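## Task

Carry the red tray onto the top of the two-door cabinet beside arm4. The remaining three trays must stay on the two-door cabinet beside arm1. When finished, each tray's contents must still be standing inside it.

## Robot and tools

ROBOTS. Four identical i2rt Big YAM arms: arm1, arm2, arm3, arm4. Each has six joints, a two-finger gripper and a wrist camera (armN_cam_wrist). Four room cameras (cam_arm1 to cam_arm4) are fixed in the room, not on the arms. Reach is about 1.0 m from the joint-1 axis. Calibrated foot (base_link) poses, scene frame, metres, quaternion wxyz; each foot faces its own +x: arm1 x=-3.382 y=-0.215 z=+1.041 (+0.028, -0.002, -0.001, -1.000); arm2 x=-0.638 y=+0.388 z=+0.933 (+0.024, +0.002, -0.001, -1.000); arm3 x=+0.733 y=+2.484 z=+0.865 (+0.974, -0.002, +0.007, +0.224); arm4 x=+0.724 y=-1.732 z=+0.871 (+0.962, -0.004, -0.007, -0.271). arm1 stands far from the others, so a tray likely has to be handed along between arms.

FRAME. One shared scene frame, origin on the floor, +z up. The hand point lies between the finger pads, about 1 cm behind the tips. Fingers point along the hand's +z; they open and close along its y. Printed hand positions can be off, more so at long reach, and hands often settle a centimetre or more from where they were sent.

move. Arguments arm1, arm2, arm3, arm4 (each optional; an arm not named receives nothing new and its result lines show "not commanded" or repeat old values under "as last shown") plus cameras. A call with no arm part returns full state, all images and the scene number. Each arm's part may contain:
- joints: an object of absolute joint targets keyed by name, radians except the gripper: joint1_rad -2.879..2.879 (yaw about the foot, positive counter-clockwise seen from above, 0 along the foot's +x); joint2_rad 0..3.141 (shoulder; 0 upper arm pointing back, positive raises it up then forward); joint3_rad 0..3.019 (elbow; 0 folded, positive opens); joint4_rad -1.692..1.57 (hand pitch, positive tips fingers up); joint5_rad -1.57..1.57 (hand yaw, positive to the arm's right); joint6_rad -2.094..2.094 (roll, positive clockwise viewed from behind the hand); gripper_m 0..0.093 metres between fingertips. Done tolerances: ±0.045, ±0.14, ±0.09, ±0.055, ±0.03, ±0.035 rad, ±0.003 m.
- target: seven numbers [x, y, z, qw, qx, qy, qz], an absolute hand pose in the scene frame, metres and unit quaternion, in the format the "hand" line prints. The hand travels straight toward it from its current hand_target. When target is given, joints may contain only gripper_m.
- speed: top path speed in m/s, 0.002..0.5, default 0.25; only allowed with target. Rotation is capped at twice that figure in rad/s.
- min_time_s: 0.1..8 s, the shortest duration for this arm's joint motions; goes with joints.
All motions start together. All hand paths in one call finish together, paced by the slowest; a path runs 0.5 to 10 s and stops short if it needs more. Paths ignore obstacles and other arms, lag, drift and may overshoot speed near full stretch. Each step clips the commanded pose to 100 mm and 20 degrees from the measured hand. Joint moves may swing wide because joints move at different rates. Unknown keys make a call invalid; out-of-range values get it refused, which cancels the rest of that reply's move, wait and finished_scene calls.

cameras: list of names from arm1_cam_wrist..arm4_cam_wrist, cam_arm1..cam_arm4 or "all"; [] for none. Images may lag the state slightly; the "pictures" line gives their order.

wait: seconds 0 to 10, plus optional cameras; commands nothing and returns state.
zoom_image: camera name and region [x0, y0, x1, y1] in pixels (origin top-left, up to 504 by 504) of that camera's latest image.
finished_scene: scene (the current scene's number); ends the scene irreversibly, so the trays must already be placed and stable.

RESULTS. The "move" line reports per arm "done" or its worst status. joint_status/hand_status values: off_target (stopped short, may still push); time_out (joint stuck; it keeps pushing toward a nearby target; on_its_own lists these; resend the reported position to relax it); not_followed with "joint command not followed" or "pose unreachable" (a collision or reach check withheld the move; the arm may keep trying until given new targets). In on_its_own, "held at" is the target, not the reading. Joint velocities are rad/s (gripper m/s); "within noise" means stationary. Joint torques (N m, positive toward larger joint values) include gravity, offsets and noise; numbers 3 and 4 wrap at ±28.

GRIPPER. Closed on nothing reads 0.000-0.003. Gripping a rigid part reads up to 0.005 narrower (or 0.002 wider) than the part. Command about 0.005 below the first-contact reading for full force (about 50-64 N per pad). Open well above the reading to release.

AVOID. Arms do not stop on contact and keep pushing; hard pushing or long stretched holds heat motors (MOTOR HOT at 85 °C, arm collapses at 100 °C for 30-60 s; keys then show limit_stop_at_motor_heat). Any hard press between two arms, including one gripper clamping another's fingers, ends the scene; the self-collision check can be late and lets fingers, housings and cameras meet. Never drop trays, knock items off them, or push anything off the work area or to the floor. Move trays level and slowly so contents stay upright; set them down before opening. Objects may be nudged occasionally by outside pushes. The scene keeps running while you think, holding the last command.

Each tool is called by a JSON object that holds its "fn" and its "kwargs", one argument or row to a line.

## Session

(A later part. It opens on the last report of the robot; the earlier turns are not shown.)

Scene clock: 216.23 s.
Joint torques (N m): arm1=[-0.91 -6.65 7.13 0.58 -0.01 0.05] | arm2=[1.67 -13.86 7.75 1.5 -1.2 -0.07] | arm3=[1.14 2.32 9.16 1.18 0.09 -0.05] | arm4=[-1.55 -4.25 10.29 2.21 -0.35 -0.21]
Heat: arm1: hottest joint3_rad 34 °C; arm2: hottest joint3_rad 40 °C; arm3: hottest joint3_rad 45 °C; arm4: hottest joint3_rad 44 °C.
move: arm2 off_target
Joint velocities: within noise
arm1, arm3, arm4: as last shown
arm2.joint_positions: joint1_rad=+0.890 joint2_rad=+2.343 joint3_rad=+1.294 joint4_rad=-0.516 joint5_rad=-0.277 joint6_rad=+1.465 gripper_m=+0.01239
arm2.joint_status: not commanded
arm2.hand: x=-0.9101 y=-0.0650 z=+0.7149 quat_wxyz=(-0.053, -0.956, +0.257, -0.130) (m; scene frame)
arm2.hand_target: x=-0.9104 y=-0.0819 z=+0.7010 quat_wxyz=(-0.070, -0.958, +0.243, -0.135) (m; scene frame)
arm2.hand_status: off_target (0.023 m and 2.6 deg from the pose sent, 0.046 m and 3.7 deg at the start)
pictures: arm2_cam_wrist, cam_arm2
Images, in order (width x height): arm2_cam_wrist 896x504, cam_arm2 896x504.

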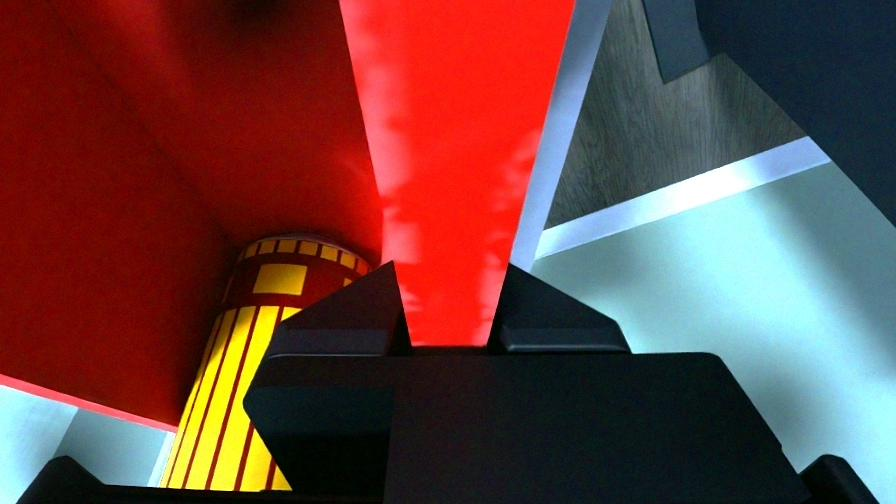

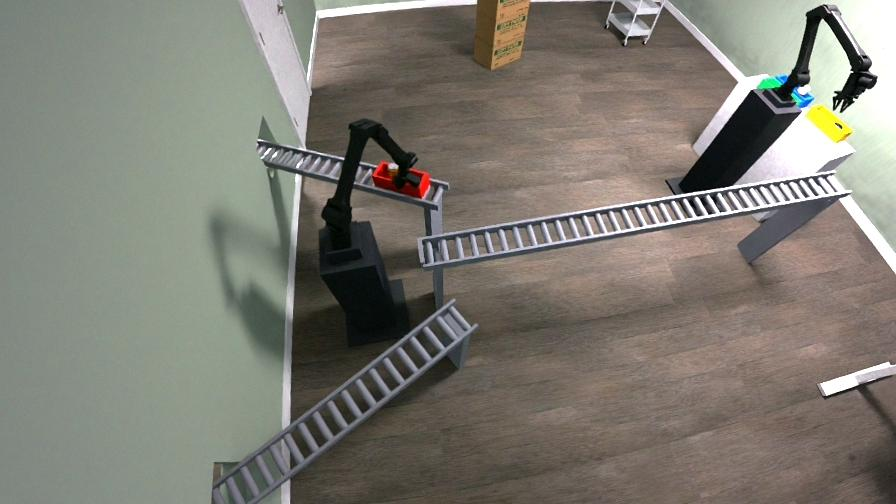

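{"fn": "move", "kwargs": {
  "arm2": {"joints":{"gripper_m":0.04},"target":[-0.925,-0.075,0.86,0.07,0.955,-0.242,0.135],"speed":0.3},
  "cameras": ["cam_arm2"]
}}

{"fn": "wait", "kwargs": {
  "seconds": 6,
  "cameras": ["cam_arm4","arm4_cam_wrist"]
}}

Scene clock: 219.83 s.
Joint torques (N m): arm1=[-0.85 -6.42 7.02 0.61 -0.02 0.06] | arm2=[-0.15 -15.68 7.64 -0.16 -0.3 -0.13] | arm3=[1.14 2.43 9.11 1.18 0.1 -0.04] | arm4=[-1.85 -4.42 10.39 2.03 -0.33 -0.21]
Heat: arm1: hottest joint3_rad 34 °C; arm2: hottest joint3_rad 40 °C; arm3: hottest joint3_rad 45 °C; arm4: hottest joint3_rad 44 °C.
move: arm2 done
Joint velocities: within noise
arm1, arm3, arm4: as last shown
arm2.joint_positions: joint1_rad=+0.883 joint2_rad=+2.047 joint3_rad=+1.288 joint4_rad=-0.770 joint5_rad=-0.299 joint6_rad=+1.438 gripper_m=+0.03995
arm2.joint_status: all done
arm2.hand: x=-0.9209 y=-0.0783 z=+0.8658 quat_wxyz=(-0.076, -0.958, +0.245, -0.132) (m; scene frame)
arm2.hand_target: x=-0.9249 y=-0.0749 z=+0.8600 quat_wxyz=(-0.070, -0.958, +0.243, -0.135) (m; scene frame)
arm2.hand_status: done (0.008 m and 0.8 deg from the pose sent, 0.146 m and 2.6 deg at the start)
pictures: cam_arm2
Images, in order (width x height): cam_arm2 896x504.

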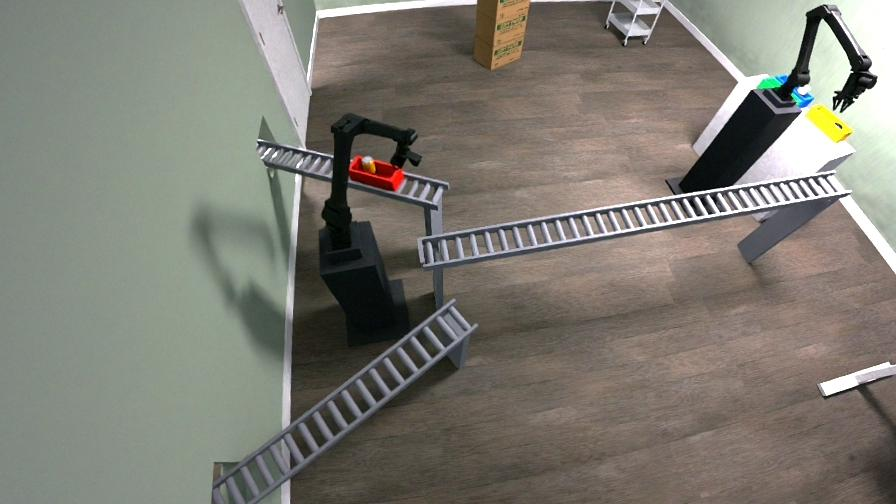

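Scene clock: 225.83 s.
Joint torques (N m): arm1=[-1.03 -6.48 7.12 0.59 -0.01 0.07] | arm2=[-0.26 -15.5 7.57 -0.08 -0.31 -0.12] | arm3=[1.61 2.61 9.11 1.21 0.09 -0.06] | arm4=[-1.55 -3.55 10.4 2.25 -0.33 -0.22]
Heat: arm1: hottest joint3_rad 34 °C; arm2: hottest joint3_rad 40 °C; arm3: hottest joint3_rad 45 °C; arm4: hottest joint3_rad 44 °C.
Joint velocities: within noise
arm1.joint_positions: joint1_rad=-1.628 joint2_rad=+1.004 joint3_rad=+0.804 joint4_rad=-0.955 joint5_rad=+0.001 joint6_rad=-1.582 gripper_m=+0.03988
arm1.joint_status: not commanded
arm1.hand: x=-3.3805 y=+0.1360 z=+1.2234 quat_wxyz=(+0.205, -0.979, -0.005, +0.000) (m; scene frame)
arm1.hand_target: x=-3.3797 y=+0.1335 z=+1.2226 quat_wxyz=(+0.203, -0.979, -0.005, -0.001) (m; scene frame)
arm1.hand_status: not commanded
arm2.joint_positions: joint1_rad=+0.883 joint2_rad=+2.047 joint3_rad=+1.288 joint4_rad=-0.770 joint5_rad=-0.299 joint6_rad=+1.438 gripper_m=+0.03995
arm2.joint_status: all done
arm2.hand: x=-0.9209 y=-0.0783 z=+0.8658 quat_wxyz=(-0.076, -0.958, +0.244, -0.132) (m; scene frame)
arm2.hand_target: x=-0.9249 y=-0.0749 z=+0.8600 quat_wxyz=(-0.070, -0.958, +0.243, -0.135) (m; scene frame)
arm2.hand_status: done (0.008 m and 0.8 deg from the pose sent, 0.146 m and 2.6 deg at the start)
arm3.joint_positions: joint1_rad=-0.423 joint2_rad=+0.637 joint3_rad=+1.333 joint4_rad=-1.526 joint5_rad=+0.222 joint6_rad=+0.654 gripper_m=+0.09396
arm3.joint_status: not commanded
arm3.hand: x=+0.9557 y=+2.4547 z=+1.3375 quat_wxyz=(-0.369, -0.322, -0.872, -0.018) (m; scene frame)
arm3.hand_target: x=+0.9552 y=+2.4547 z=+1.3503 quat_wxyz=(-0.382, -0.321, -0.866, -0.024) (m; scene frame)
arm3.hand_status: not commanded
arm4.joint_positions: joint1_rad=+1.440 joint2_rad=+0.970 joint3_rad=+0.832 joint4_rad=-0.878 joint5_rad=-0.425 joint6_rad=-0.546 gripper_m=+0.07009
arm4.joint_status: not commanded
arm4.hand: x=+0.8950 y=-1.4010 z=+1.0999 quat_wxyz=(-0.228, +0.665, -0.670, -0.238) (m; scene frame)
arm4.hand_target: x=+0.9000 y=-1.4001 z=+1.1001 quat_wxyz=(-0.236, +0.667, -0.667, -0.236) (m; scene frame)
arm4.hand_status: not commanded
wait: 6.00 s; at rest by 0.27 s
pictures: arm4_cam_wrist, cam_arm4
Images, in order (width x height): arm4_cam_wrist 896x504, cam_arm4 896x504.

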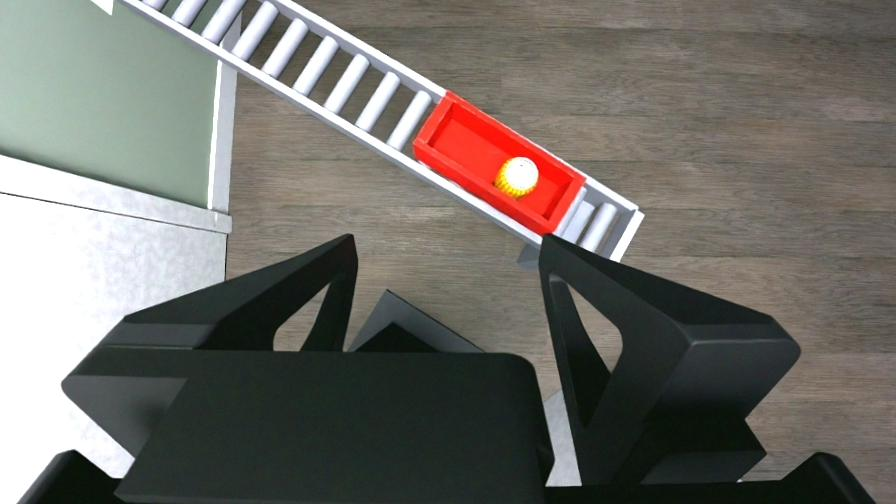

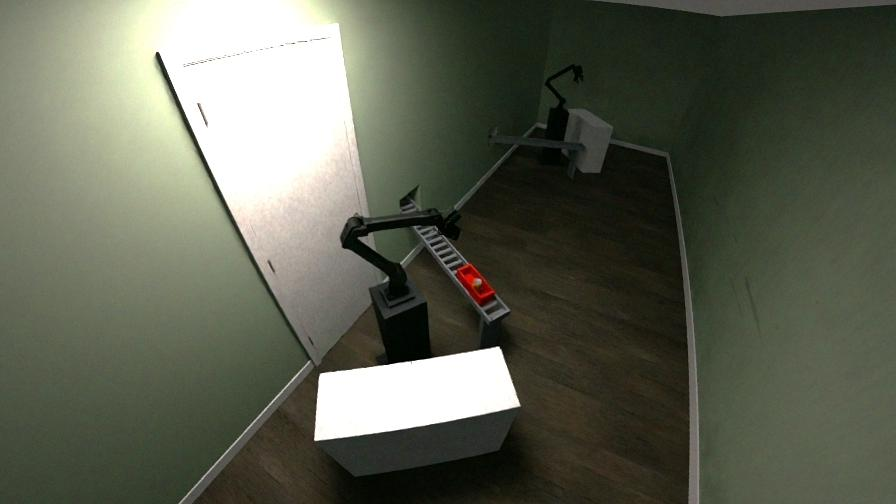

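{"fn": "move", "kwargs": {
  "arm4": {"joints":{"joint1_rad":1.45,"joint5_rad":0,"joint6_rad":-1.6},"min_time_s":1.5}
}}

{"fn": "move", "kwargs": {
  "arm4": {"target":[1.055,-1.285,0.74,0,0.969,-0.246,0]},
  "cameras": ["arm4_cam_wrist","cam_arm4"]
}}

{"fn": "zoom_image", "kwargs": {
  "camera": "cam_arm4",
  "region": [400, 200, 560, 340]
}}

Scene clock: 233.13 s.
Joint torques (N m): arm1=[-0.91 -6.48 7.08 0.64 -0.01 0.06] | arm2=[-0.32 -15.5 7.65 -0.08 -0.31 -0.09] | arm3=[1.14 2.37 9.17 1.13 0.08 -0.06] | arm4=[-0.15 -4.01 10.39 2.24 -0.11 -0.21]
Heat: arm1: hottest joint3_rad 34 °C; arm2: hottest joint3_rad 40 °C; arm3: hottest joint3_rad 45 °C; arm4: hottest joint3_rad 44 °C.
move: arm4 done
Joint velocities: within noise
arm1, arm2, arm3: as last shown
arm4.joint_positions: joint1_rad=+1.440 joint2_rad=+0.970 joint3_rad=+0.832 joint4_rad=-0.878 joint5_rad=-0.002 joint6_rad=-1.584 gripper_m=+0.07009
arm4.joint_status: all done
arm4.hand: x=+0.9557 y=-1.4398 z=+1.0878 quat_wxyz=(-0.254, +0.910, -0.313, +0.099) (m; scene frame)
arm4.hand_target: x=+0.9551 y=-1.4349 z=+1.0880 quat_wxyz=(-0.258, +0.913, -0.301, +0.102) (m; scene frame)
arm4.hand_status: not commanded
pictures: none

Scene clock: 235.67 s.
Joint torques (N m): arm1=[-1.08 -6.42 7.1 0.53 0 0.07] | arm2=[-0.09 -15.38 7.56 -0.13 -0.32 -0.1] | arm3=[1.14 2.43 9.1 1.16 0.09 -0.06] | arm4=[0.26 -17.85 9.37 0.12 -0.23 -0.19]
Heat: arm1: hottest joint3_rad 34 °C; arm2: hottest joint3_rad 40 °C; arm3: hottest joint3_rad 45 °C; arm4: hottest joint3_rad 44 °C.
move: arm4 off_target
Joint velocities: within noise
arm1, arm2, arm3: as last shown
arm4.joint_positions: joint1_rad=+1.471 joint2_rad=+2.175 joint3_rad=+1.328 joint4_rad=-0.733 joint5_rad=-0.014 joint6_rad=-1.697 gripper_m=+0.07009
arm4.joint_status: not commanded
arm4.hand: x=+1.0517 y=-1.2994 z=+0.7384 quat_wxyz=(+0.006, +0.966, -0.259, -0.002) (m; scene frame)
arm4.hand_target: x=+1.0548 y=-1.2852 z=+0.7403 quat_wxyz=(+0.000, +0.969, -0.246, +0.000) (m; scene frame)
arm4.hand_status: off_target (0.015 m and 1.7 deg from the pose sent, 0.393 m and 33.0 deg at the start)
pictures: arm4_cam_wrist, cam_arm4
Images, in order (width x height): arm4_cam_wrist 896x504, cam_arm4 896x504.

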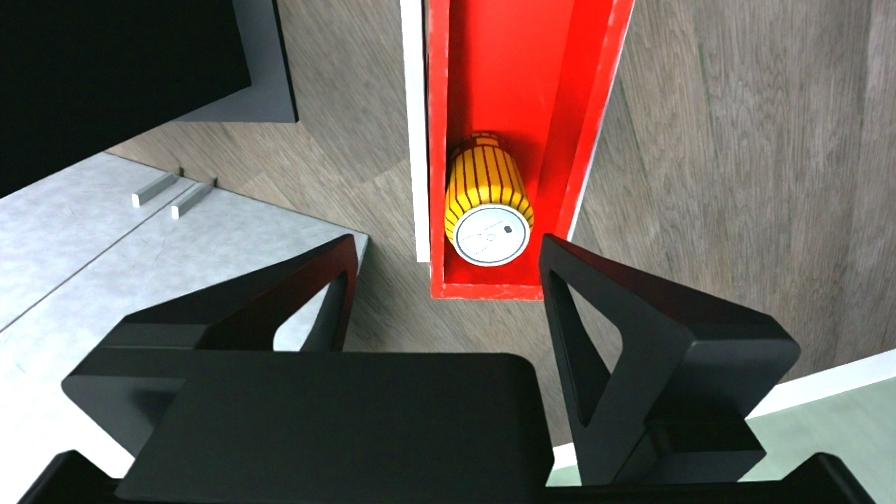

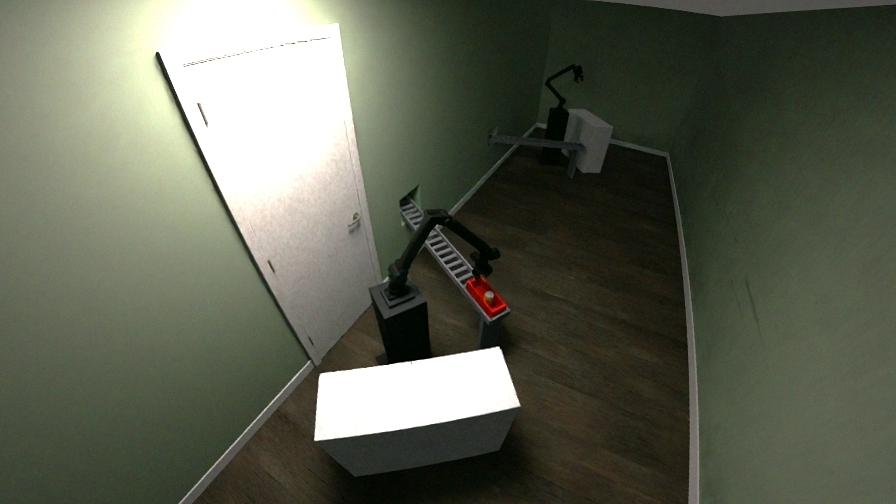

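Scaled by 3.150 from the camera's 896x504 image, which has a finer 1280x720 frame.

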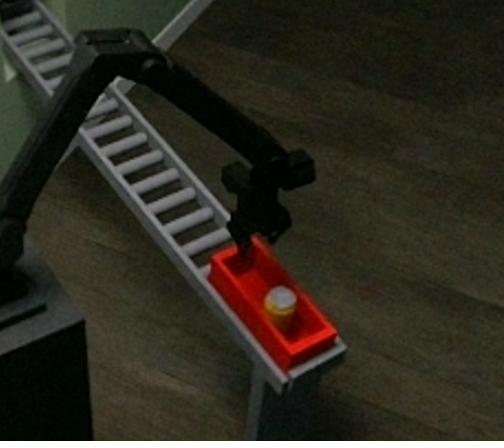

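{"fn": "move", "kwargs": {
  "arm4": {"target":[1.062,-1.296,0.61,0,0.969,-0.246,0],"speed":0.15},
  "cameras": ["arm4_cam_wrist"]
}}

Scene clock: 241.83 s.
Joint torques (N m): arm1=[-1.03 -6.48 7.15 0.61 -0.02 0.06] | arm2=[-0.32 -15.5 7.56 -0.1 -0.29 -0.11] | arm3=[1.08 2.55 9.17 1.17 0.07 -0.05] | arm4=[-1.73 -17.85 7.3 0.68 -0.21 -0.2]
Heat: arm1: hottest joint3_rad 34 °C; arm2: hottest joint3_rad 40 °C; arm3: hottest joint3_rad 45 °C; arm4: hottest joint3_rad 43 °C.
move: arm4 off_target
Joint velocities: within noise
arm1, arm2, arm3: as last shown
arm4.joint_positions: joint1_rad=+1.471 joint2_rad=+2.437 joint3_rad=+1.388 joint4_rad=-0.538 joint5_rad=-0.014 joint6_rad=-1.716 gripper_m=+0.07009
arm4.joint_status: not commanded
arm4.hand: x=+1.0513 y=-1.3030 z=+0.6143 quat_wxyz=(+0.009, +0.968, -0.250, -0.003) (m; scene frame)
arm4.hand_target: x=+1.0619 y=-1.2963 z=+0.6103 quat_wxyz=(+0.000, +0.969, -0.246, +0.000) (m; scene frame)
arm4.hand_status: off_target (0.013 m and 1.2 deg from the pose sent, 0.129 m and 1.7 deg at the start)
pictures: arm4_cam_wrist
Images, in order (width x height): arm4_cam_wrist 896x504.

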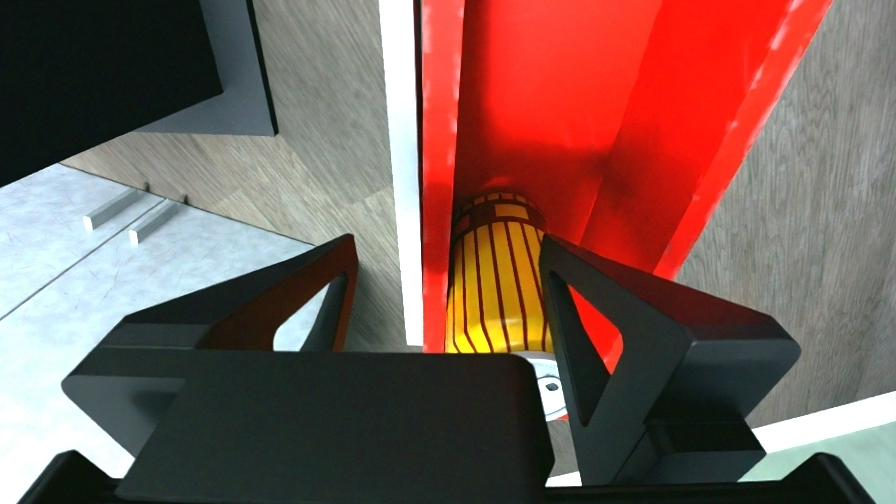

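{"fn": "move", "kwargs": {
  "arm4": {"target":[1.073,-1.306,0.55,0,0.969,-0.246,0],"speed":0.08},
  "cameras": ["arm4_cam_wrist"]
}}

Scene clock: 248.10 s.
Joint torques (N m): arm1=[-1.03 -6.42 7.1 0.54 -0.03 0.07] | arm2=[-0.03 -15.44 7.53 -0.1 -0.3 -0.1] | arm3=[0.91 2.43 9.17 1.21 0.09 -0.05] | arm4=[-2.08 -18.84 6.87 0.69 -0.2 -0.22]
Heat: arm1: hottest joint3_rad 34 °C; arm2: hottest joint3_rad 40 °C; arm3: hottest joint3_rad 45 °C; arm4: hottest joint3_rad 42 °C.
move: arm4 off_target
Joint velocities: within noise
arm1, arm2, arm3: as last shown
arm4.joint_positions: joint1_rad=+1.451 joint2_rad=+2.565 joint3_rad=+1.457 joint4_rad=-0.468 joint5_rad=-0.016 joint6_rad=-1.742 gripper_m=+0.07009
arm4.joint_status: not commanded
arm4.hand: x=+1.0629 y=-1.3065 z=+0.5595 quat_wxyz=(+0.004, +0.969, -0.246, -0.002) (m; scene frame)
arm4.hand_target: x=+1.0727 y=-1.3063 z=+0.5504 quat_wxyz=(+0.000, +0.969, -0.246, +0.000) (m; scene frame)
arm4.hand_status: off_target (0.014 m and 0.5 deg from the pose sent, 0.068 m and 1.2 deg at the start)
pictures: arm4_cam_wrist
Images, in order (width x height): arm4_cam_wrist 896x504.

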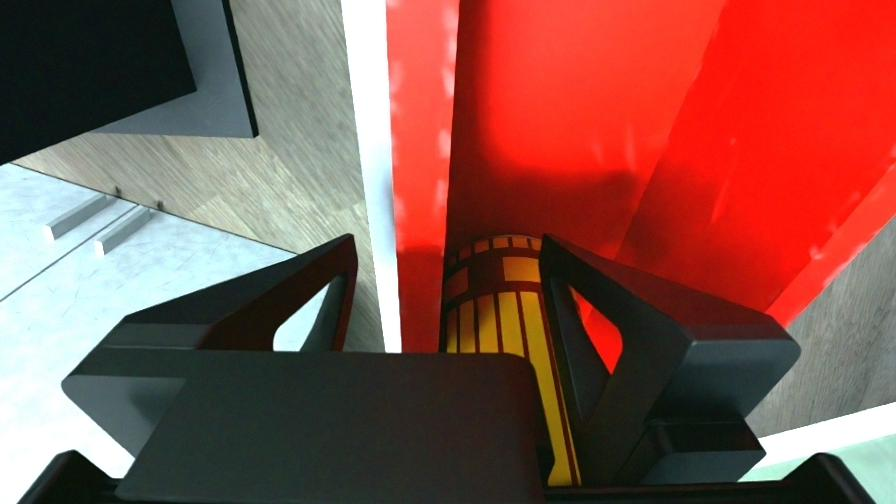

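{"fn": "move", "kwargs": {
  "arm4": {"target":[1.079,-1.321,0.541,0,0.969,-0.246,0],"speed":0.05}
}}

{"fn": "move", "kwargs": {
  "arm4": {"joints":{"gripper_m":0.0}},
  "cameras": ["arm4_cam_wrist"]
}}

{"fn": "move", "kwargs": {
  "arm4": {"target":[1.075,-1.32,0.60,0.02,0.969,-0.246,0.02],"speed":0.06},
  "cameras": ["arm4_cam_wrist","cam_arm4"]
}}

{"fn": "zoom_image", "kwargs": {
  "camera": "cam_arm4",
  "region": [420, 220, 540, 340]
}}

Scene clock: 252.37 s.
Joint torques (N m): arm1=[-0.91 -6.12 7.02 0.59 -0.03 0.06] | arm2=[-0.32 -15.5 7.64 -0.21 -0.31 -0.11] | arm3=[1.08 2.43 9.18 1.26 0.08 -0.04] | arm4=[-1.96 -18.32 5.39 0.83 -0.15 -0.25]
Heat: arm1: hottest joint3_rad 34 °C; arm2: hottest joint3_rad 40 °C; arm3: hottest joint3_rad 45 °C; arm4: hottest joint3_rad 42 °C.
move: arm4 off_target
Joint velocities: within noise
arm1, arm2, arm3: as last shown
arm4.joint_positions: joint1_rad=+1.422 joint2_rad=+2.580 joint3_rad=+1.457 joint4_rad=-0.443 joint5_rad=-0.016 joint6_rad=-1.766 gripper_m=+0.07009
arm4.joint_status: not commanded
arm4.hand: x=+1.0754 y=-1.3170 z=+0.5519 quat_wxyz=(-0.001, +0.969, -0.249, +0.000) (m; scene frame)
arm4.hand_target: x=+1.0788 y=-1.3212 z=+0.5413 quat_wxyz=(+0.000, +0.969, -0.246, +0.000) (m; scene frame)
arm4.hand_status: off_target (0.012 m and 0.3 deg from the pose sent, 0.028 m and 0.5 deg at the start)
pictures: none

Scene clock: 253.20 s.
Joint torques (N m): arm1=[-0.97 -6.48 7.1 0.54 -0.01 0.07] | arm2=[-0.26 -15.15 7.62 -0.08 -0.32 -0.11] | arm3=[1.08 2.26 9.16 1.1 0.09 -0.06] | arm4=[-1.79 -17.96 5.74 0.98 -0.19 -0.2]
Heat: arm1: hottest joint3_rad 34 °C; arm2: hottest joint3_rad 40 °C; arm3: hottest joint3_rad 45 °C; arm4: hottest joint3_rad 41 °C.
move: arm4 off_target
Joint velocities: within noise
arm1, arm2, arm3: as last shown
arm4.joint_positions: joint1_rad=+1.419 joint2_rad=+2.582 joint3_rad=+1.453 joint4_rad=-0.447 joint5_rad=-0.015 joint6_rad=-1.767 gripper_m=+0.01226
arm4.joint_status: gripper_m off_target (ended at +0.01228, target +0.00000)
arm4.hand: x=+1.0743 y=-1.3213 z=+0.5502 quat_wxyz=(+0.004, +0.968, -0.250, -0.001) (m; scene frame)
arm4.hand_target: x=+1.0788 y=-1.3213 z=+0.5412 quat_wxyz=(+0.000, +0.969, -0.246, +0.000) (m; scene frame)
arm4.hand_status: not commanded
pictures: arm4_cam_wrist
Images, in order (width x height): arm4_cam_wrist 896x504.

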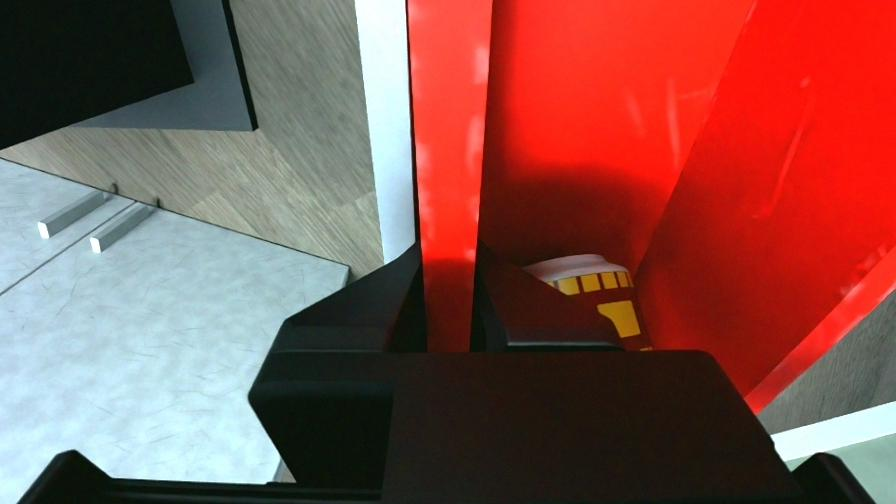

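Scene clock: 254.80 s.
Joint torques (N m): arm1=[-1.03 -6.36 7.06 0.54 0 0.06] | arm2=[-0.21 -15.38 7.57 -0.12 -0.3 -0.08] | arm3=[0.97 2.43 9.17 1.1 0.08 -0.07] | arm4=[-1.26 -25 3.79 -0.42 0.22 -0.27]
Heat: arm1: hottest joint3_rad 35 °C; arm2: hottest joint3_rad 40 °C; arm3: hottest joint3_rad 45 °C; arm4: hottest joint3_rad 41 °C.
move: arm4 off_target
Joint velocities: within noise
arm1, arm2, arm3: as last shown
arm4.joint_positions: joint1_rad=+1.428 joint2_rad=+2.524 joint3_rad=+1.418 joint4_rad=-0.499 joint5_rad=+0.027 joint6_rad=-1.743 gripper_m=+0.01226
arm4.joint_status: not commanded
arm4.hand: x=+1.0707 y=-1.3287 z=+0.5751 quat_wxyz=(+0.026, +0.966, -0.257, +0.012) (m; scene frame)
arm4.hand_target: x=+1.0750 y=-1.3201 z=+0.5990 quat_wxyz=(+0.020, +0.969, -0.246, +0.020) (m; scene frame)
arm4.hand_status: off_target (0.027 m and 1.7 deg from the pose sent, 0.050 m and 3.1 deg at the start)
pictures: arm4_cam_wrist, cam_arm4
Images, in order (width x height): arm4_cam_wrist 896x504, cam_arm4 896x504.

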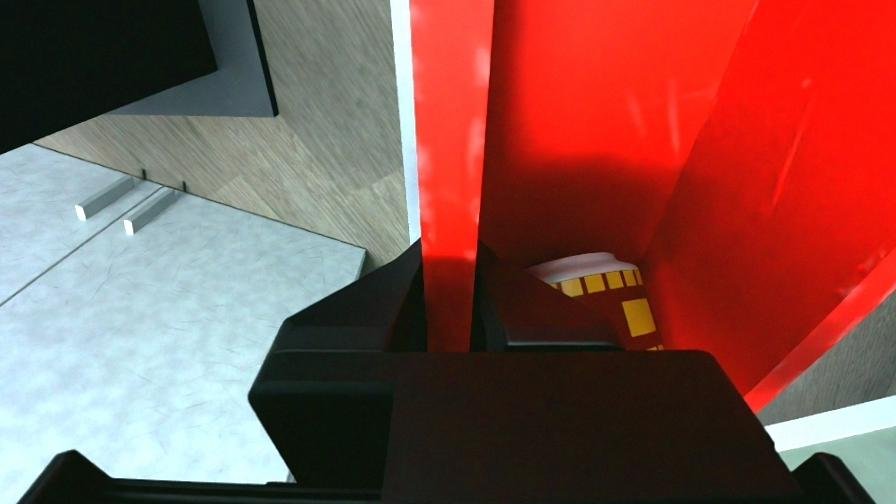

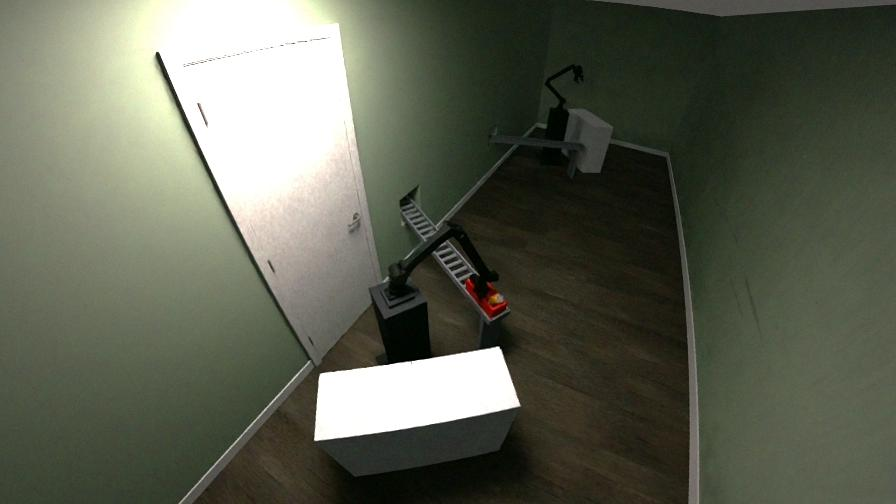

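Scaled by 4.200 from the camera's 896x504 image, which has a finer 1280x720 frame.

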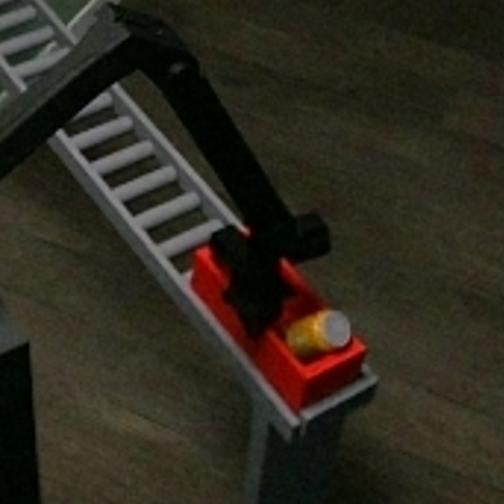

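{"fn": "move", "kwargs": {
  "arm4": {"target":[1.075,-1.32,0.72,0.07,0.955,-0.242,0.236],"speed":0.1},
  "cameras": ["cam_arm4","arm4_cam_wrist"]
}}

arm4: "target": qw, qx, qy, qz must be a unit quaternion (the sum of their squares is 1)
Scene clock: 267.37 s.
Joint torques (N m): arm1=[-1.14 -6.36 7.08 0.61 -0.02 0.06] | arm2=[-0.15 -15.5 7.62 -0.09 -0.31 -0.11] | arm3=[0.97 2.43 9.07 1.26 0.08 -0.04] | arm4=[-0.09 -23.59 3.74 -0.47 0.24 -0.23]
Heat: arm1: hottest joint3_rad 35 °C; arm2: hottest joint3_rad 40 °C; arm3: hottest joint3_rad 45 °C; arm4: hottest joint3_rad 39 °C.
Joint velocities: within noise
arm1.joint_positions: joint1_rad=-1.628 joint2_rad=+1.004 joint3_rad=+0.804 joint4_rad=-0.955 joint5_rad=+0.001 joint6_rad=-1.582 gripper_m=+0.03988
arm1.joint_status: not commanded
arm1.hand: x=-3.3805 y=+0.1360 z=+1.2234 quat_wxyz=(+0.205, -0.979, -0.005, +0.000) (m; scene frame)
arm1.hand_target: x=-3.3797 y=+0.1335 z=+1.2226 quat_wxyz=(+0.203, -0.979, -0.005, -0.001) (m; scene frame)
arm1.hand_status: not commanded
arm2.joint_positions: joint1_rad=+0.883 joint2_rad=+2.047 joint3_rad=+1.288 joint4_rad=-0.770 joint5_rad=-0.299 joint6_rad=+1.438 gripper_m=+0.03995
arm2.joint_status: not commanded
arm2.hand: x=-0.9209 y=-0.0783 z=+0.8658 quat_wxyz=(-0.076, -0.958, +0.244, -0.132) (m; scene frame)
arm2.hand_target: x=-0.9249 y=-0.0749 z=+0.8600 quat_wxyz=(-0.070, -0.958, +0.243, -0.135) (m; scene frame)
arm2.hand_status: not commanded
arm3.joint_positions: joint1_rad=-0.423 joint2_rad=+0.637 joint3_rad=+1.333 joint4_rad=-1.526 joint5_rad=+0.222 joint6_rad=+0.654 gripper_m=+0.09396
arm3.joint_status: not commanded
arm3.hand: x=+0.9557 y=+2.4547 z=+1.3375 quat_wxyz=(-0.369, -0.322, -0.872, -0.018) (m; scene frame)
arm3.hand_target: x=+0.9552 y=+2.4547 z=+1.3503 quat_wxyz=(-0.382, -0.321, -0.866, -0.024) (m; scene frame)
arm3.hand_status: not commanded
arm4.joint_positions: joint1_rad=+1.428 joint2_rad=+2.524 joint3_rad=+1.418 joint4_rad=-0.499 joint5_rad=+0.027 joint6_rad=-1.743 gripper_m=+0.01226
arm4.joint_status: not commanded
arm4.hand: x=+1.0707 y=-1.3287 z=+0.5751 quat_wxyz=(+0.026, +0.966, -0.257, +0.012) (m; scene frame)
arm4.hand_target: x=+1.0750 y=-1.3201 z=+0.5990 quat_wxyz=(+0.020, +0.969, -0.246, +0.020) (m; scene frame)
arm4.hand_status: off_target (0.027 m and 1.7 deg from the pose sent, 0.050 m and 3.1 deg at the start)
pictures: none

{"fn": "move", "kwargs": {
  "arm4": {"target":[1.075,-1.32,0.74,0.0689,0.9404,-0.2383,0.2324],"speed":0.1},
  "cameras": ["cam_arm4","arm4_cam_wrist"]
}}

{"fn": "zoom_image", "kwargs": {
  "camera": "cam_arm4",
  "region": [240, 80, 600, 440]
}}

Scene clock: 273.37 s.
Joint torques (N m): arm1=[-1.03 -6.48 7.09 0.58 -0.01 0.06] | arm2=[-0.44 -15.5 7.58 -0.08 -0.3 -0.11] | arm3=[1.26 2.55 9.09 1.2 0.07 -0.06] | arm4=[-0.79 -23.24 6.19 0.16 0.58 0.23]
Heat: arm1: hottest joint3_rad 35 °C; arm2: hottest joint3_rad 40 °C; arm3: hottest joint3_rad 45 °C; arm4: hottest joint3_rad 38 °C.
move: arm4 off_target
Joint velocities: within noise
arm1.joint_positions: joint1_rad=-1.628 joint2_rad=+1.004 joint3_rad=+0.804 joint4_rad=-0.955 joint5_rad=+0.001 joint6_rad=-1.582 gripper_m=+0.03988
arm1.joint_status: not commanded
arm1.hand: x=-3.3805 y=+0.1360 z=+1.2234 quat_wxyz=(+0.205, -0.979, -0.005, +0.000) (m; scene frame)
arm1.hand_target: x=-3.3797 y=+0.1335 z=+1.2226 quat_wxyz=(+0.203, -0.979, -0.005, -0.001) (m; scene frame)
arm1.hand_status: not commanded
arm2.joint_positions: joint1_rad=+0.883 joint2_rad=+2.047 joint3_rad=+1.288 joint4_rad=-0.770 joint5_rad=-0.299 joint6_rad=+1.438 gripper_m=+0.03995
arm2.joint_status: not commanded
arm2.hand: x=-0.9209 y=-0.0783 z=+0.8658 quat_wxyz=(-0.076, -0.958, +0.244, -0.132) (m; scene frame)
arm2.hand_target: x=-0.9249 y=-0.0749 z=+0.8600 quat_wxyz=(-0.070, -0.958, +0.243, -0.135) (m; scene frame)
arm2.hand_status: not commanded
arm3.joint_positions: joint1_rad=-0.423 joint2_rad=+0.637 joint3_rad=+1.333 joint4_rad=-1.526 joint5_rad=+0.222 joint6_rad=+0.654 gripper_m=+0.09396
arm3.joint_status: not commanded
arm3.hand: x=+0.9557 y=+2.4547 z=+1.3375 quat_wxyz=(-0.369, -0.322, -0.872, -0.018) (m; scene frame)
arm3.hand_target: x=+0.9552 y=+2.4547 z=+1.3503 quat_wxyz=(-0.382, -0.321, -0.866, -0.024) (m; scene frame)
arm3.hand_status: not commanded
arm4.joint_positions: joint1_rad=+1.557 joint2_rad=+2.248 joint3_rad=+1.271 joint4_rad=-0.647 joint5_rad=+0.461 joint6_rad=-1.663 gripper_m=+0.01226
arm4.joint_status: not commanded
arm4.hand: x=+1.0654 y=-1.3409 z=+0.7071 quat_wxyz=(+0.102, +0.946, -0.221, +0.214) (m; scene frame)
arm4.hand_target: x=+1.0746 y=-1.3208 z=+0.7394 quat_wxyz=(+0.069, +0.941, -0.238, +0.232) (m; scene frame)
arm4.hand_status: off_target (0.040 m and 4.8 deg from the pose sent, 0.165 m and 26.1 deg at the start)
pictures: arm4_cam_wrist, cam_arm4
Images, in order (width x height): arm4_cam_wrist 896x504, cam_arm4 896x504.

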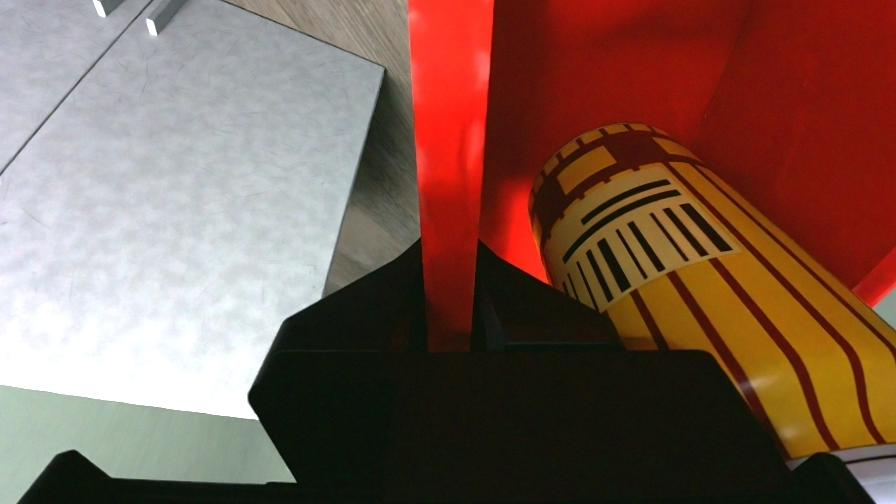

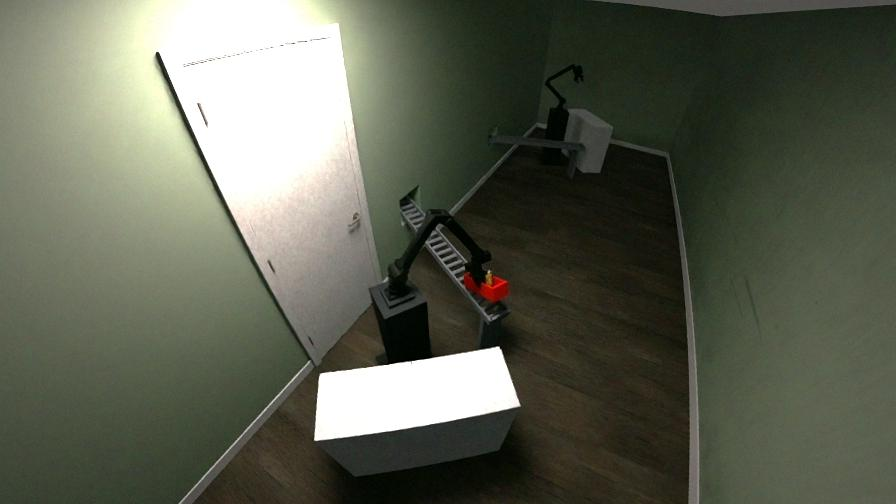

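Scaled by 1.400 from the camera's 896x504 image, which has a finer 1280x720 frame.

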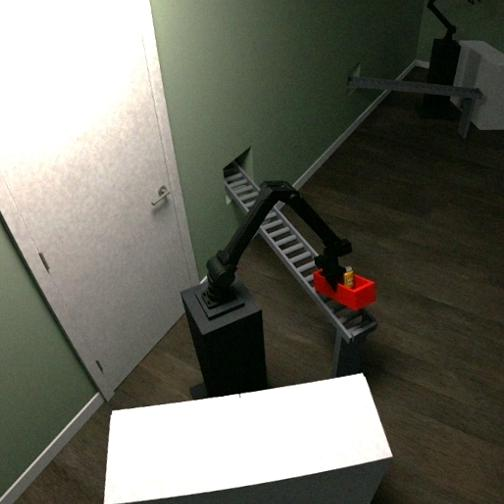

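{"fn": "zoom_image", "kwargs": {
  "camera": "cam_arm4",
  "region": [440, 235, 530, 325]
}}

Scaled by 5.600 from the camera's 896x504 image, which has a finer 1280x720 frame.

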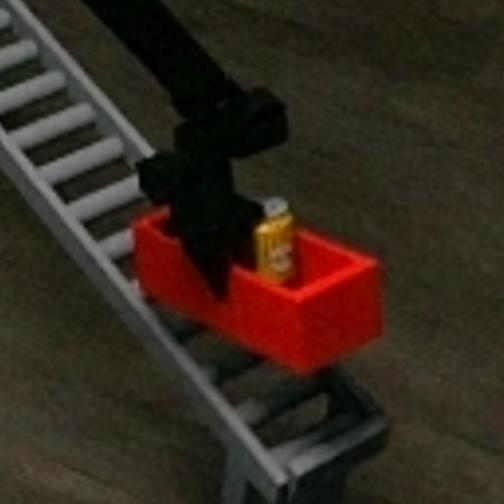

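{"fn": "move", "kwargs": {
  "arm4": {"target":[1.06,-1.32,0.88,0.052,0.958,-0.243,0.14],"speed":0.1},
  "cameras": ["cam_arm4","arm4_cam_wrist"]
}}

{"fn": "zoom_image", "kwargs": {
  "camera": "cam_arm4",
  "region": [440, 205, 530, 295]
}}

Scene clock: 282.10 s.
Joint torques (N m): arm1=[-1.14 -6.36 7.09 0.54 -0.02 0.06] | arm2=[-0.32 -15.5 7.64 -0.03 -0.32 -0.11] | arm3=[1.08 2.37 9.16 1.18 0.08 -0.05] | arm4=[-1.96 -20.54 11.66 0.01 0.13 -0.13]
Heat: arm1: hottest joint3_rad 35 °C; arm2: hottest joint3_rad 40 °C; arm3: hottest joint3_rad 45 °C; arm4: hottest joint3_rad 38 °C.
move: arm4 off_target
Joint velocities: within noise
arm1, arm2, arm3: as last shown
arm4.joint_positions: joint1_rad=+1.539 joint2_rad=+1.957 joint3_rad=+1.256 joint4_rad=-0.973 joint5_rad=+0.282 joint6_rad=-1.663 gripper_m=+0.01226
arm4.joint_status: not commanded
arm4.hand: x=+1.0363 y=-1.3458 z=+0.8392 quat_wxyz=(+0.099, +0.960, -0.232, +0.122) (m; scene frame)
arm4.hand_target: x=+1.0586 y=-1.3223 z=+0.8807 quat_wxyz=(+0.052, +0.958, -0.243, +0.140) (m; scene frame)
arm4.hand_status: off_target (0.054 m and 5.9 deg from the pose sent, 0.174 m and 10.7 deg at the start)
pictures: arm4_cam_wrist, cam_arm4
Images, in order (width x height): arm4_cam_wrist 896x504, cam_arm4 896x504.

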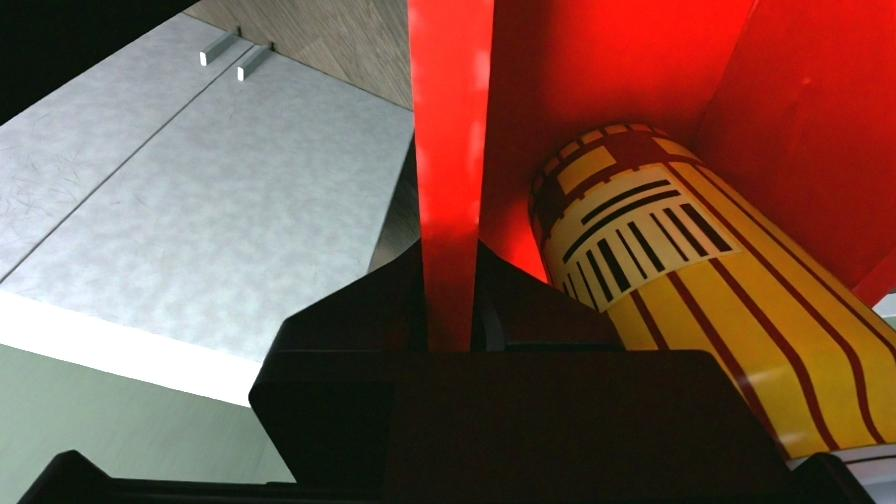

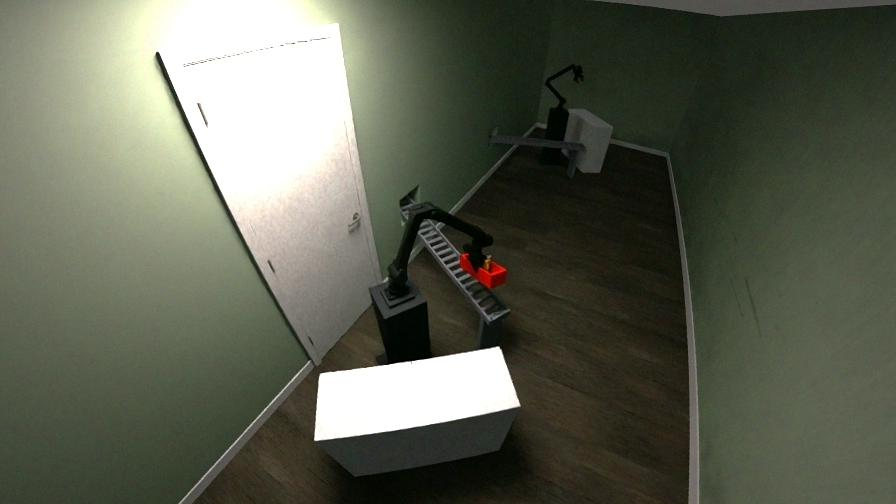

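Scaled by 5.600 from the camera's 896x504 image, which has a finer 1280x720 frame.

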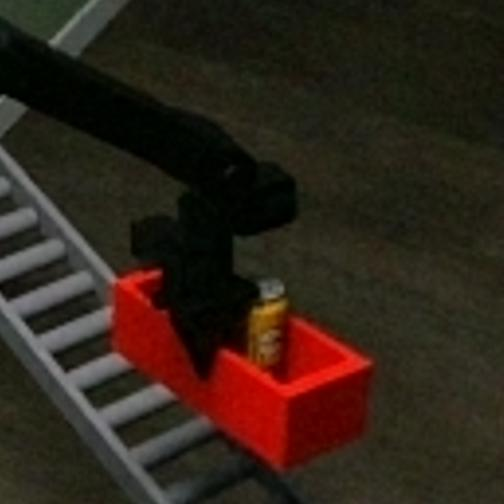

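{"fn": "move", "kwargs": {
  "arm4": {"target":[1.05,-1.33,1.02,0.02,0.960,-0.243,0.136],"speed":0.15}
}}

{"fn": "move", "kwargs": {
  "arm4": {"joints":{"joint1_rad":-0.1},"min_time_s":3.5},
  "cameras": ["cam_arm4","arm4_cam_wrist"]
}}

{"fn": "zoom_image", "kwargs": {
  "camera": "cam_arm4",
  "region": [300, 200, 540, 440]
}}

Scene clock: 288.07 s.
Joint torques (N m): arm1=[-0.85 -6.24 7.06 0.53 -0.01 0.06] | arm2=[-0.21 -15.33 7.61 -0.09 -0.31 -0.11] | arm3=[1.08 2.49 9.21 1.18 0.08 -0.06] | arm4=[-1.61 -18.14 15.45 0.27 0.14 -0.16]
Heat: arm1: hottest joint3_rad 35 °C; arm2: hottest joint3_rad 40 °C; arm3: hottest joint3_rad 45 °C; arm4: hottest joint3_rad 38 °C.
move: arm4 off_target
Joint velocities: within noise
arm1, arm2, arm3: as last shown
arm4.joint_positions: joint1_rad=+1.531 joint2_rad=+1.720 joint3_rad=+1.313 joint4_rad=-1.224 joint5_rad=+0.253 joint6_rad=-1.676 gripper_m=+0.01226
arm4.joint_status: not commanded
arm4.hand: x=+1.0266 y=-1.3547 z=+0.9715 quat_wxyz=(+0.075, +0.963, -0.234, +0.115) (m; scene frame)
arm4.hand_target: x=+1.0476 y=-1.3334 z=+1.0206 quat_wxyz=(+0.020, +0.960, -0.243, +0.137) (m; scene frame)
arm4.hand_status: off_target (0.059 m and 6.9 deg from the pose sent, 0.182 m and 9.3 deg at the start)
pictures: none

Scene clock: 292.13 s.
Joint torques (N m): arm1=[-0.97 -6.36 7.06 0.55 -0.02 0.06] | arm2=[-0.26 -15.44 7.61 -0.08 -0.3 -0.11] | arm3=[1.14 2.49 9.1 1.2 0.09 -0.05] | arm4=[0.32 -18.37 15.51 0.24 0.09 -0.06]
Heat: arm1: hottest joint3_rad 35 °C; arm2: hottest joint3_rad 40 °C; arm3: hottest joint3_rad 45 °C; arm4: hottest joint3_rad 40 °C.
move: arm4 done
Joint velocities: within noise
arm1, arm2, arm3: as last shown
arm4.joint_positions: joint1_rad=-0.107 joint2_rad=+1.720 joint3_rad=+1.313 joint4_rad=-1.224 joint5_rad=+0.253 joint6_rad=-1.680 gripper_m=+0.01226
arm4.joint_status: all done
arm4.hand: x=+1.0769 y=-2.0594 z=+0.9805 quat_wxyz=(+0.126, +0.488, -0.863, +0.030) (m; scene frame)
arm4.hand_target: x=+1.1022 y=-2.0746 z=+1.0301 quat_wxyz=(+0.103, +0.485, -0.864, +0.086) (m; scene frame)
arm4.hand_status: not commanded
pictures: arm4_cam_wrist, cam_arm4
Images, in order (width x height): arm4_cam_wrist 896x504, cam_arm4 896x504.

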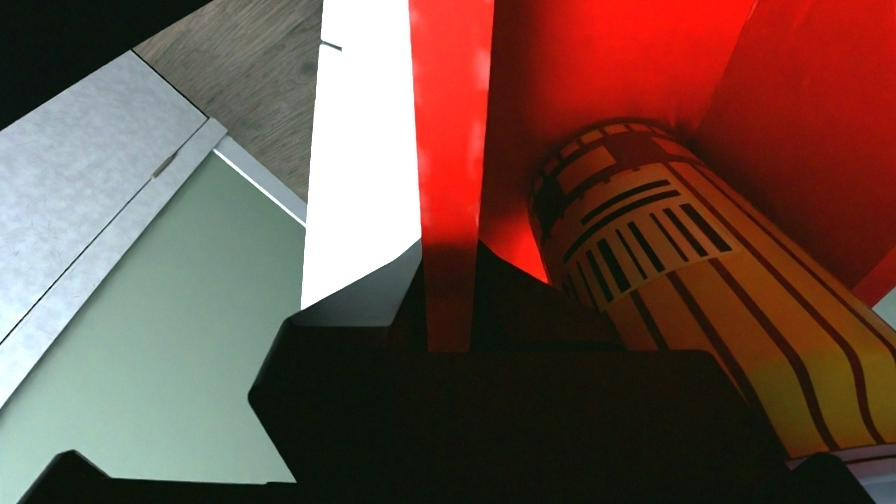

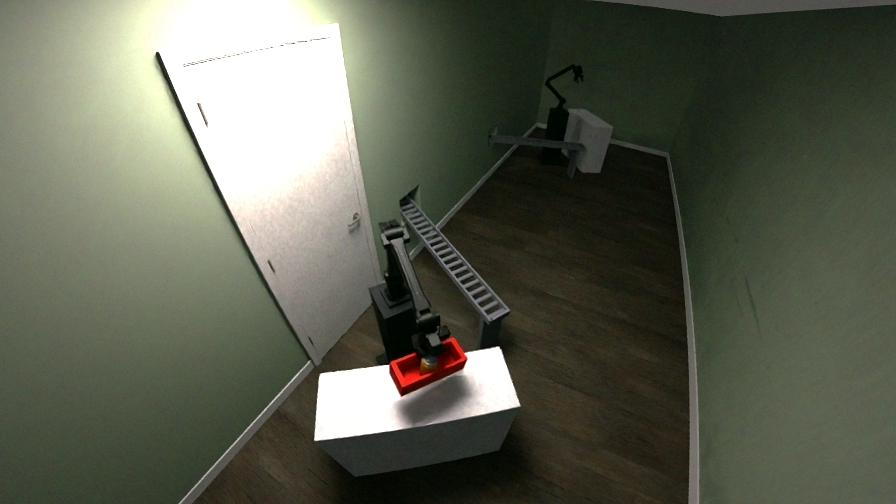

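Scaled by 2.100 from the camera's 896x504 image, which has a finer 1280x720 frame.

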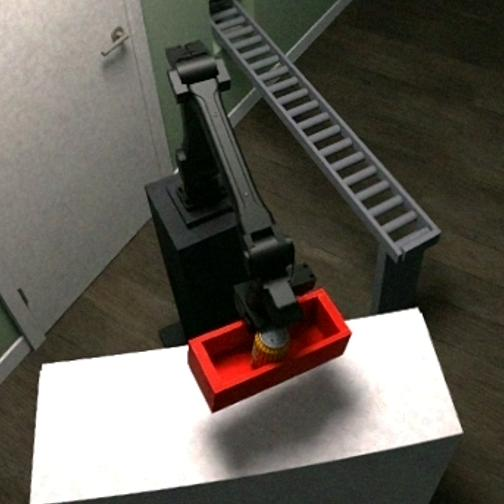

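{"fn": "move", "kwargs": {
  "arm4": {"target":[1.10,-2.11,0.91,0.0842,0.434,-0.8909,0.104],"speed":0.12},
  "cameras": ["cam_arm4"]
}}

{"fn": "zoom_image", "kwargs": {
  "camera": "cam_arm4",
  "region": [310, 270, 530, 490]
}}

Scene clock: 299.73 s.
Joint torques (N m): arm1=[-1.14 -6.36 7.04 0.59 -0.01 0.07] | arm2=[-0.03 -15.27 7.64 -0.09 -0.3 -0.11] | arm3=[1.08 2.37 9.18 1.18 0.08 -0.05] | arm4=[-2.14 -18.49 9.72 1.54 0.03 0.17]
Heat: arm1: hottest joint3_rad 35 °C; arm2: hottest joint3_rad 40 °C; arm3: hottest joint3_rad 45 °C; arm4: hottest joint3_rad 42 °C.
move: arm4 off_target
Joint velocities: within noise
arm1, arm2, arm3: as last shown
arm4.joint_positions: joint1_rad=-0.153 joint2_rad=+1.857 joint3_rad=+1.237 joint4_rad=-0.911 joint5_rad=+0.233 joint6_rad=-1.656 gripper_m=+0.01226
arm4.joint_status: not commanded
arm4.hand: x=+1.0899 y=-2.0949 z=+0.8891 quat_wxyz=(+0.098, +0.453, -0.883, +0.070) (m; scene frame)
arm4.hand_target: x=+1.0995 y=-2.1096 z=+0.9105 quat_wxyz=(+0.084, +0.434, -0.891, +0.104) (m; scene frame)
arm4.hand_status: off_target (0.028 m and 4.8 deg from the pose sent, 0.090 m and 12.0 deg at the start)
pictures: cam_arm4
Images, in order (width x height): cam_arm4 896x504.

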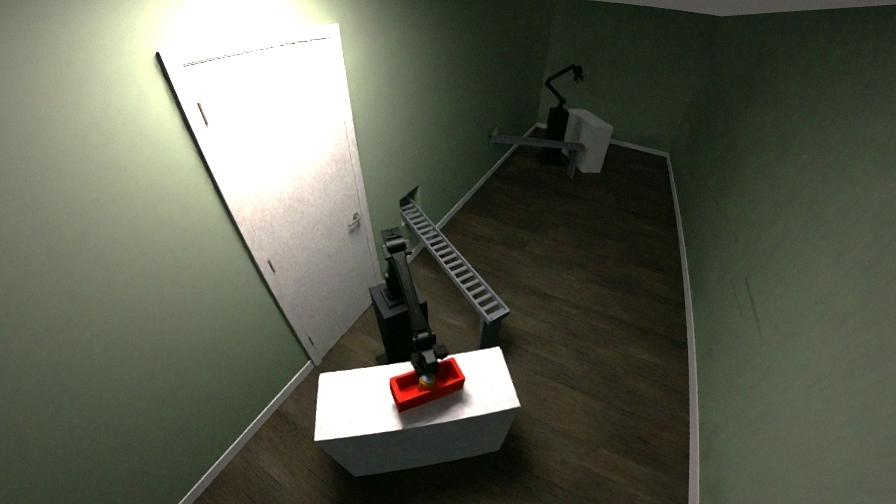

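Scaled by 2.291 from the camera's 896x504 image, which has a finer 1280x720 frame.

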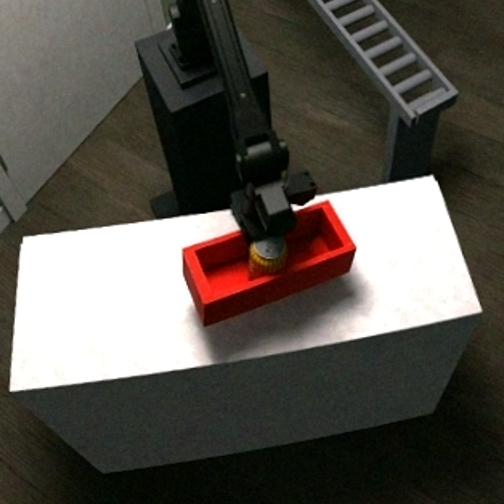

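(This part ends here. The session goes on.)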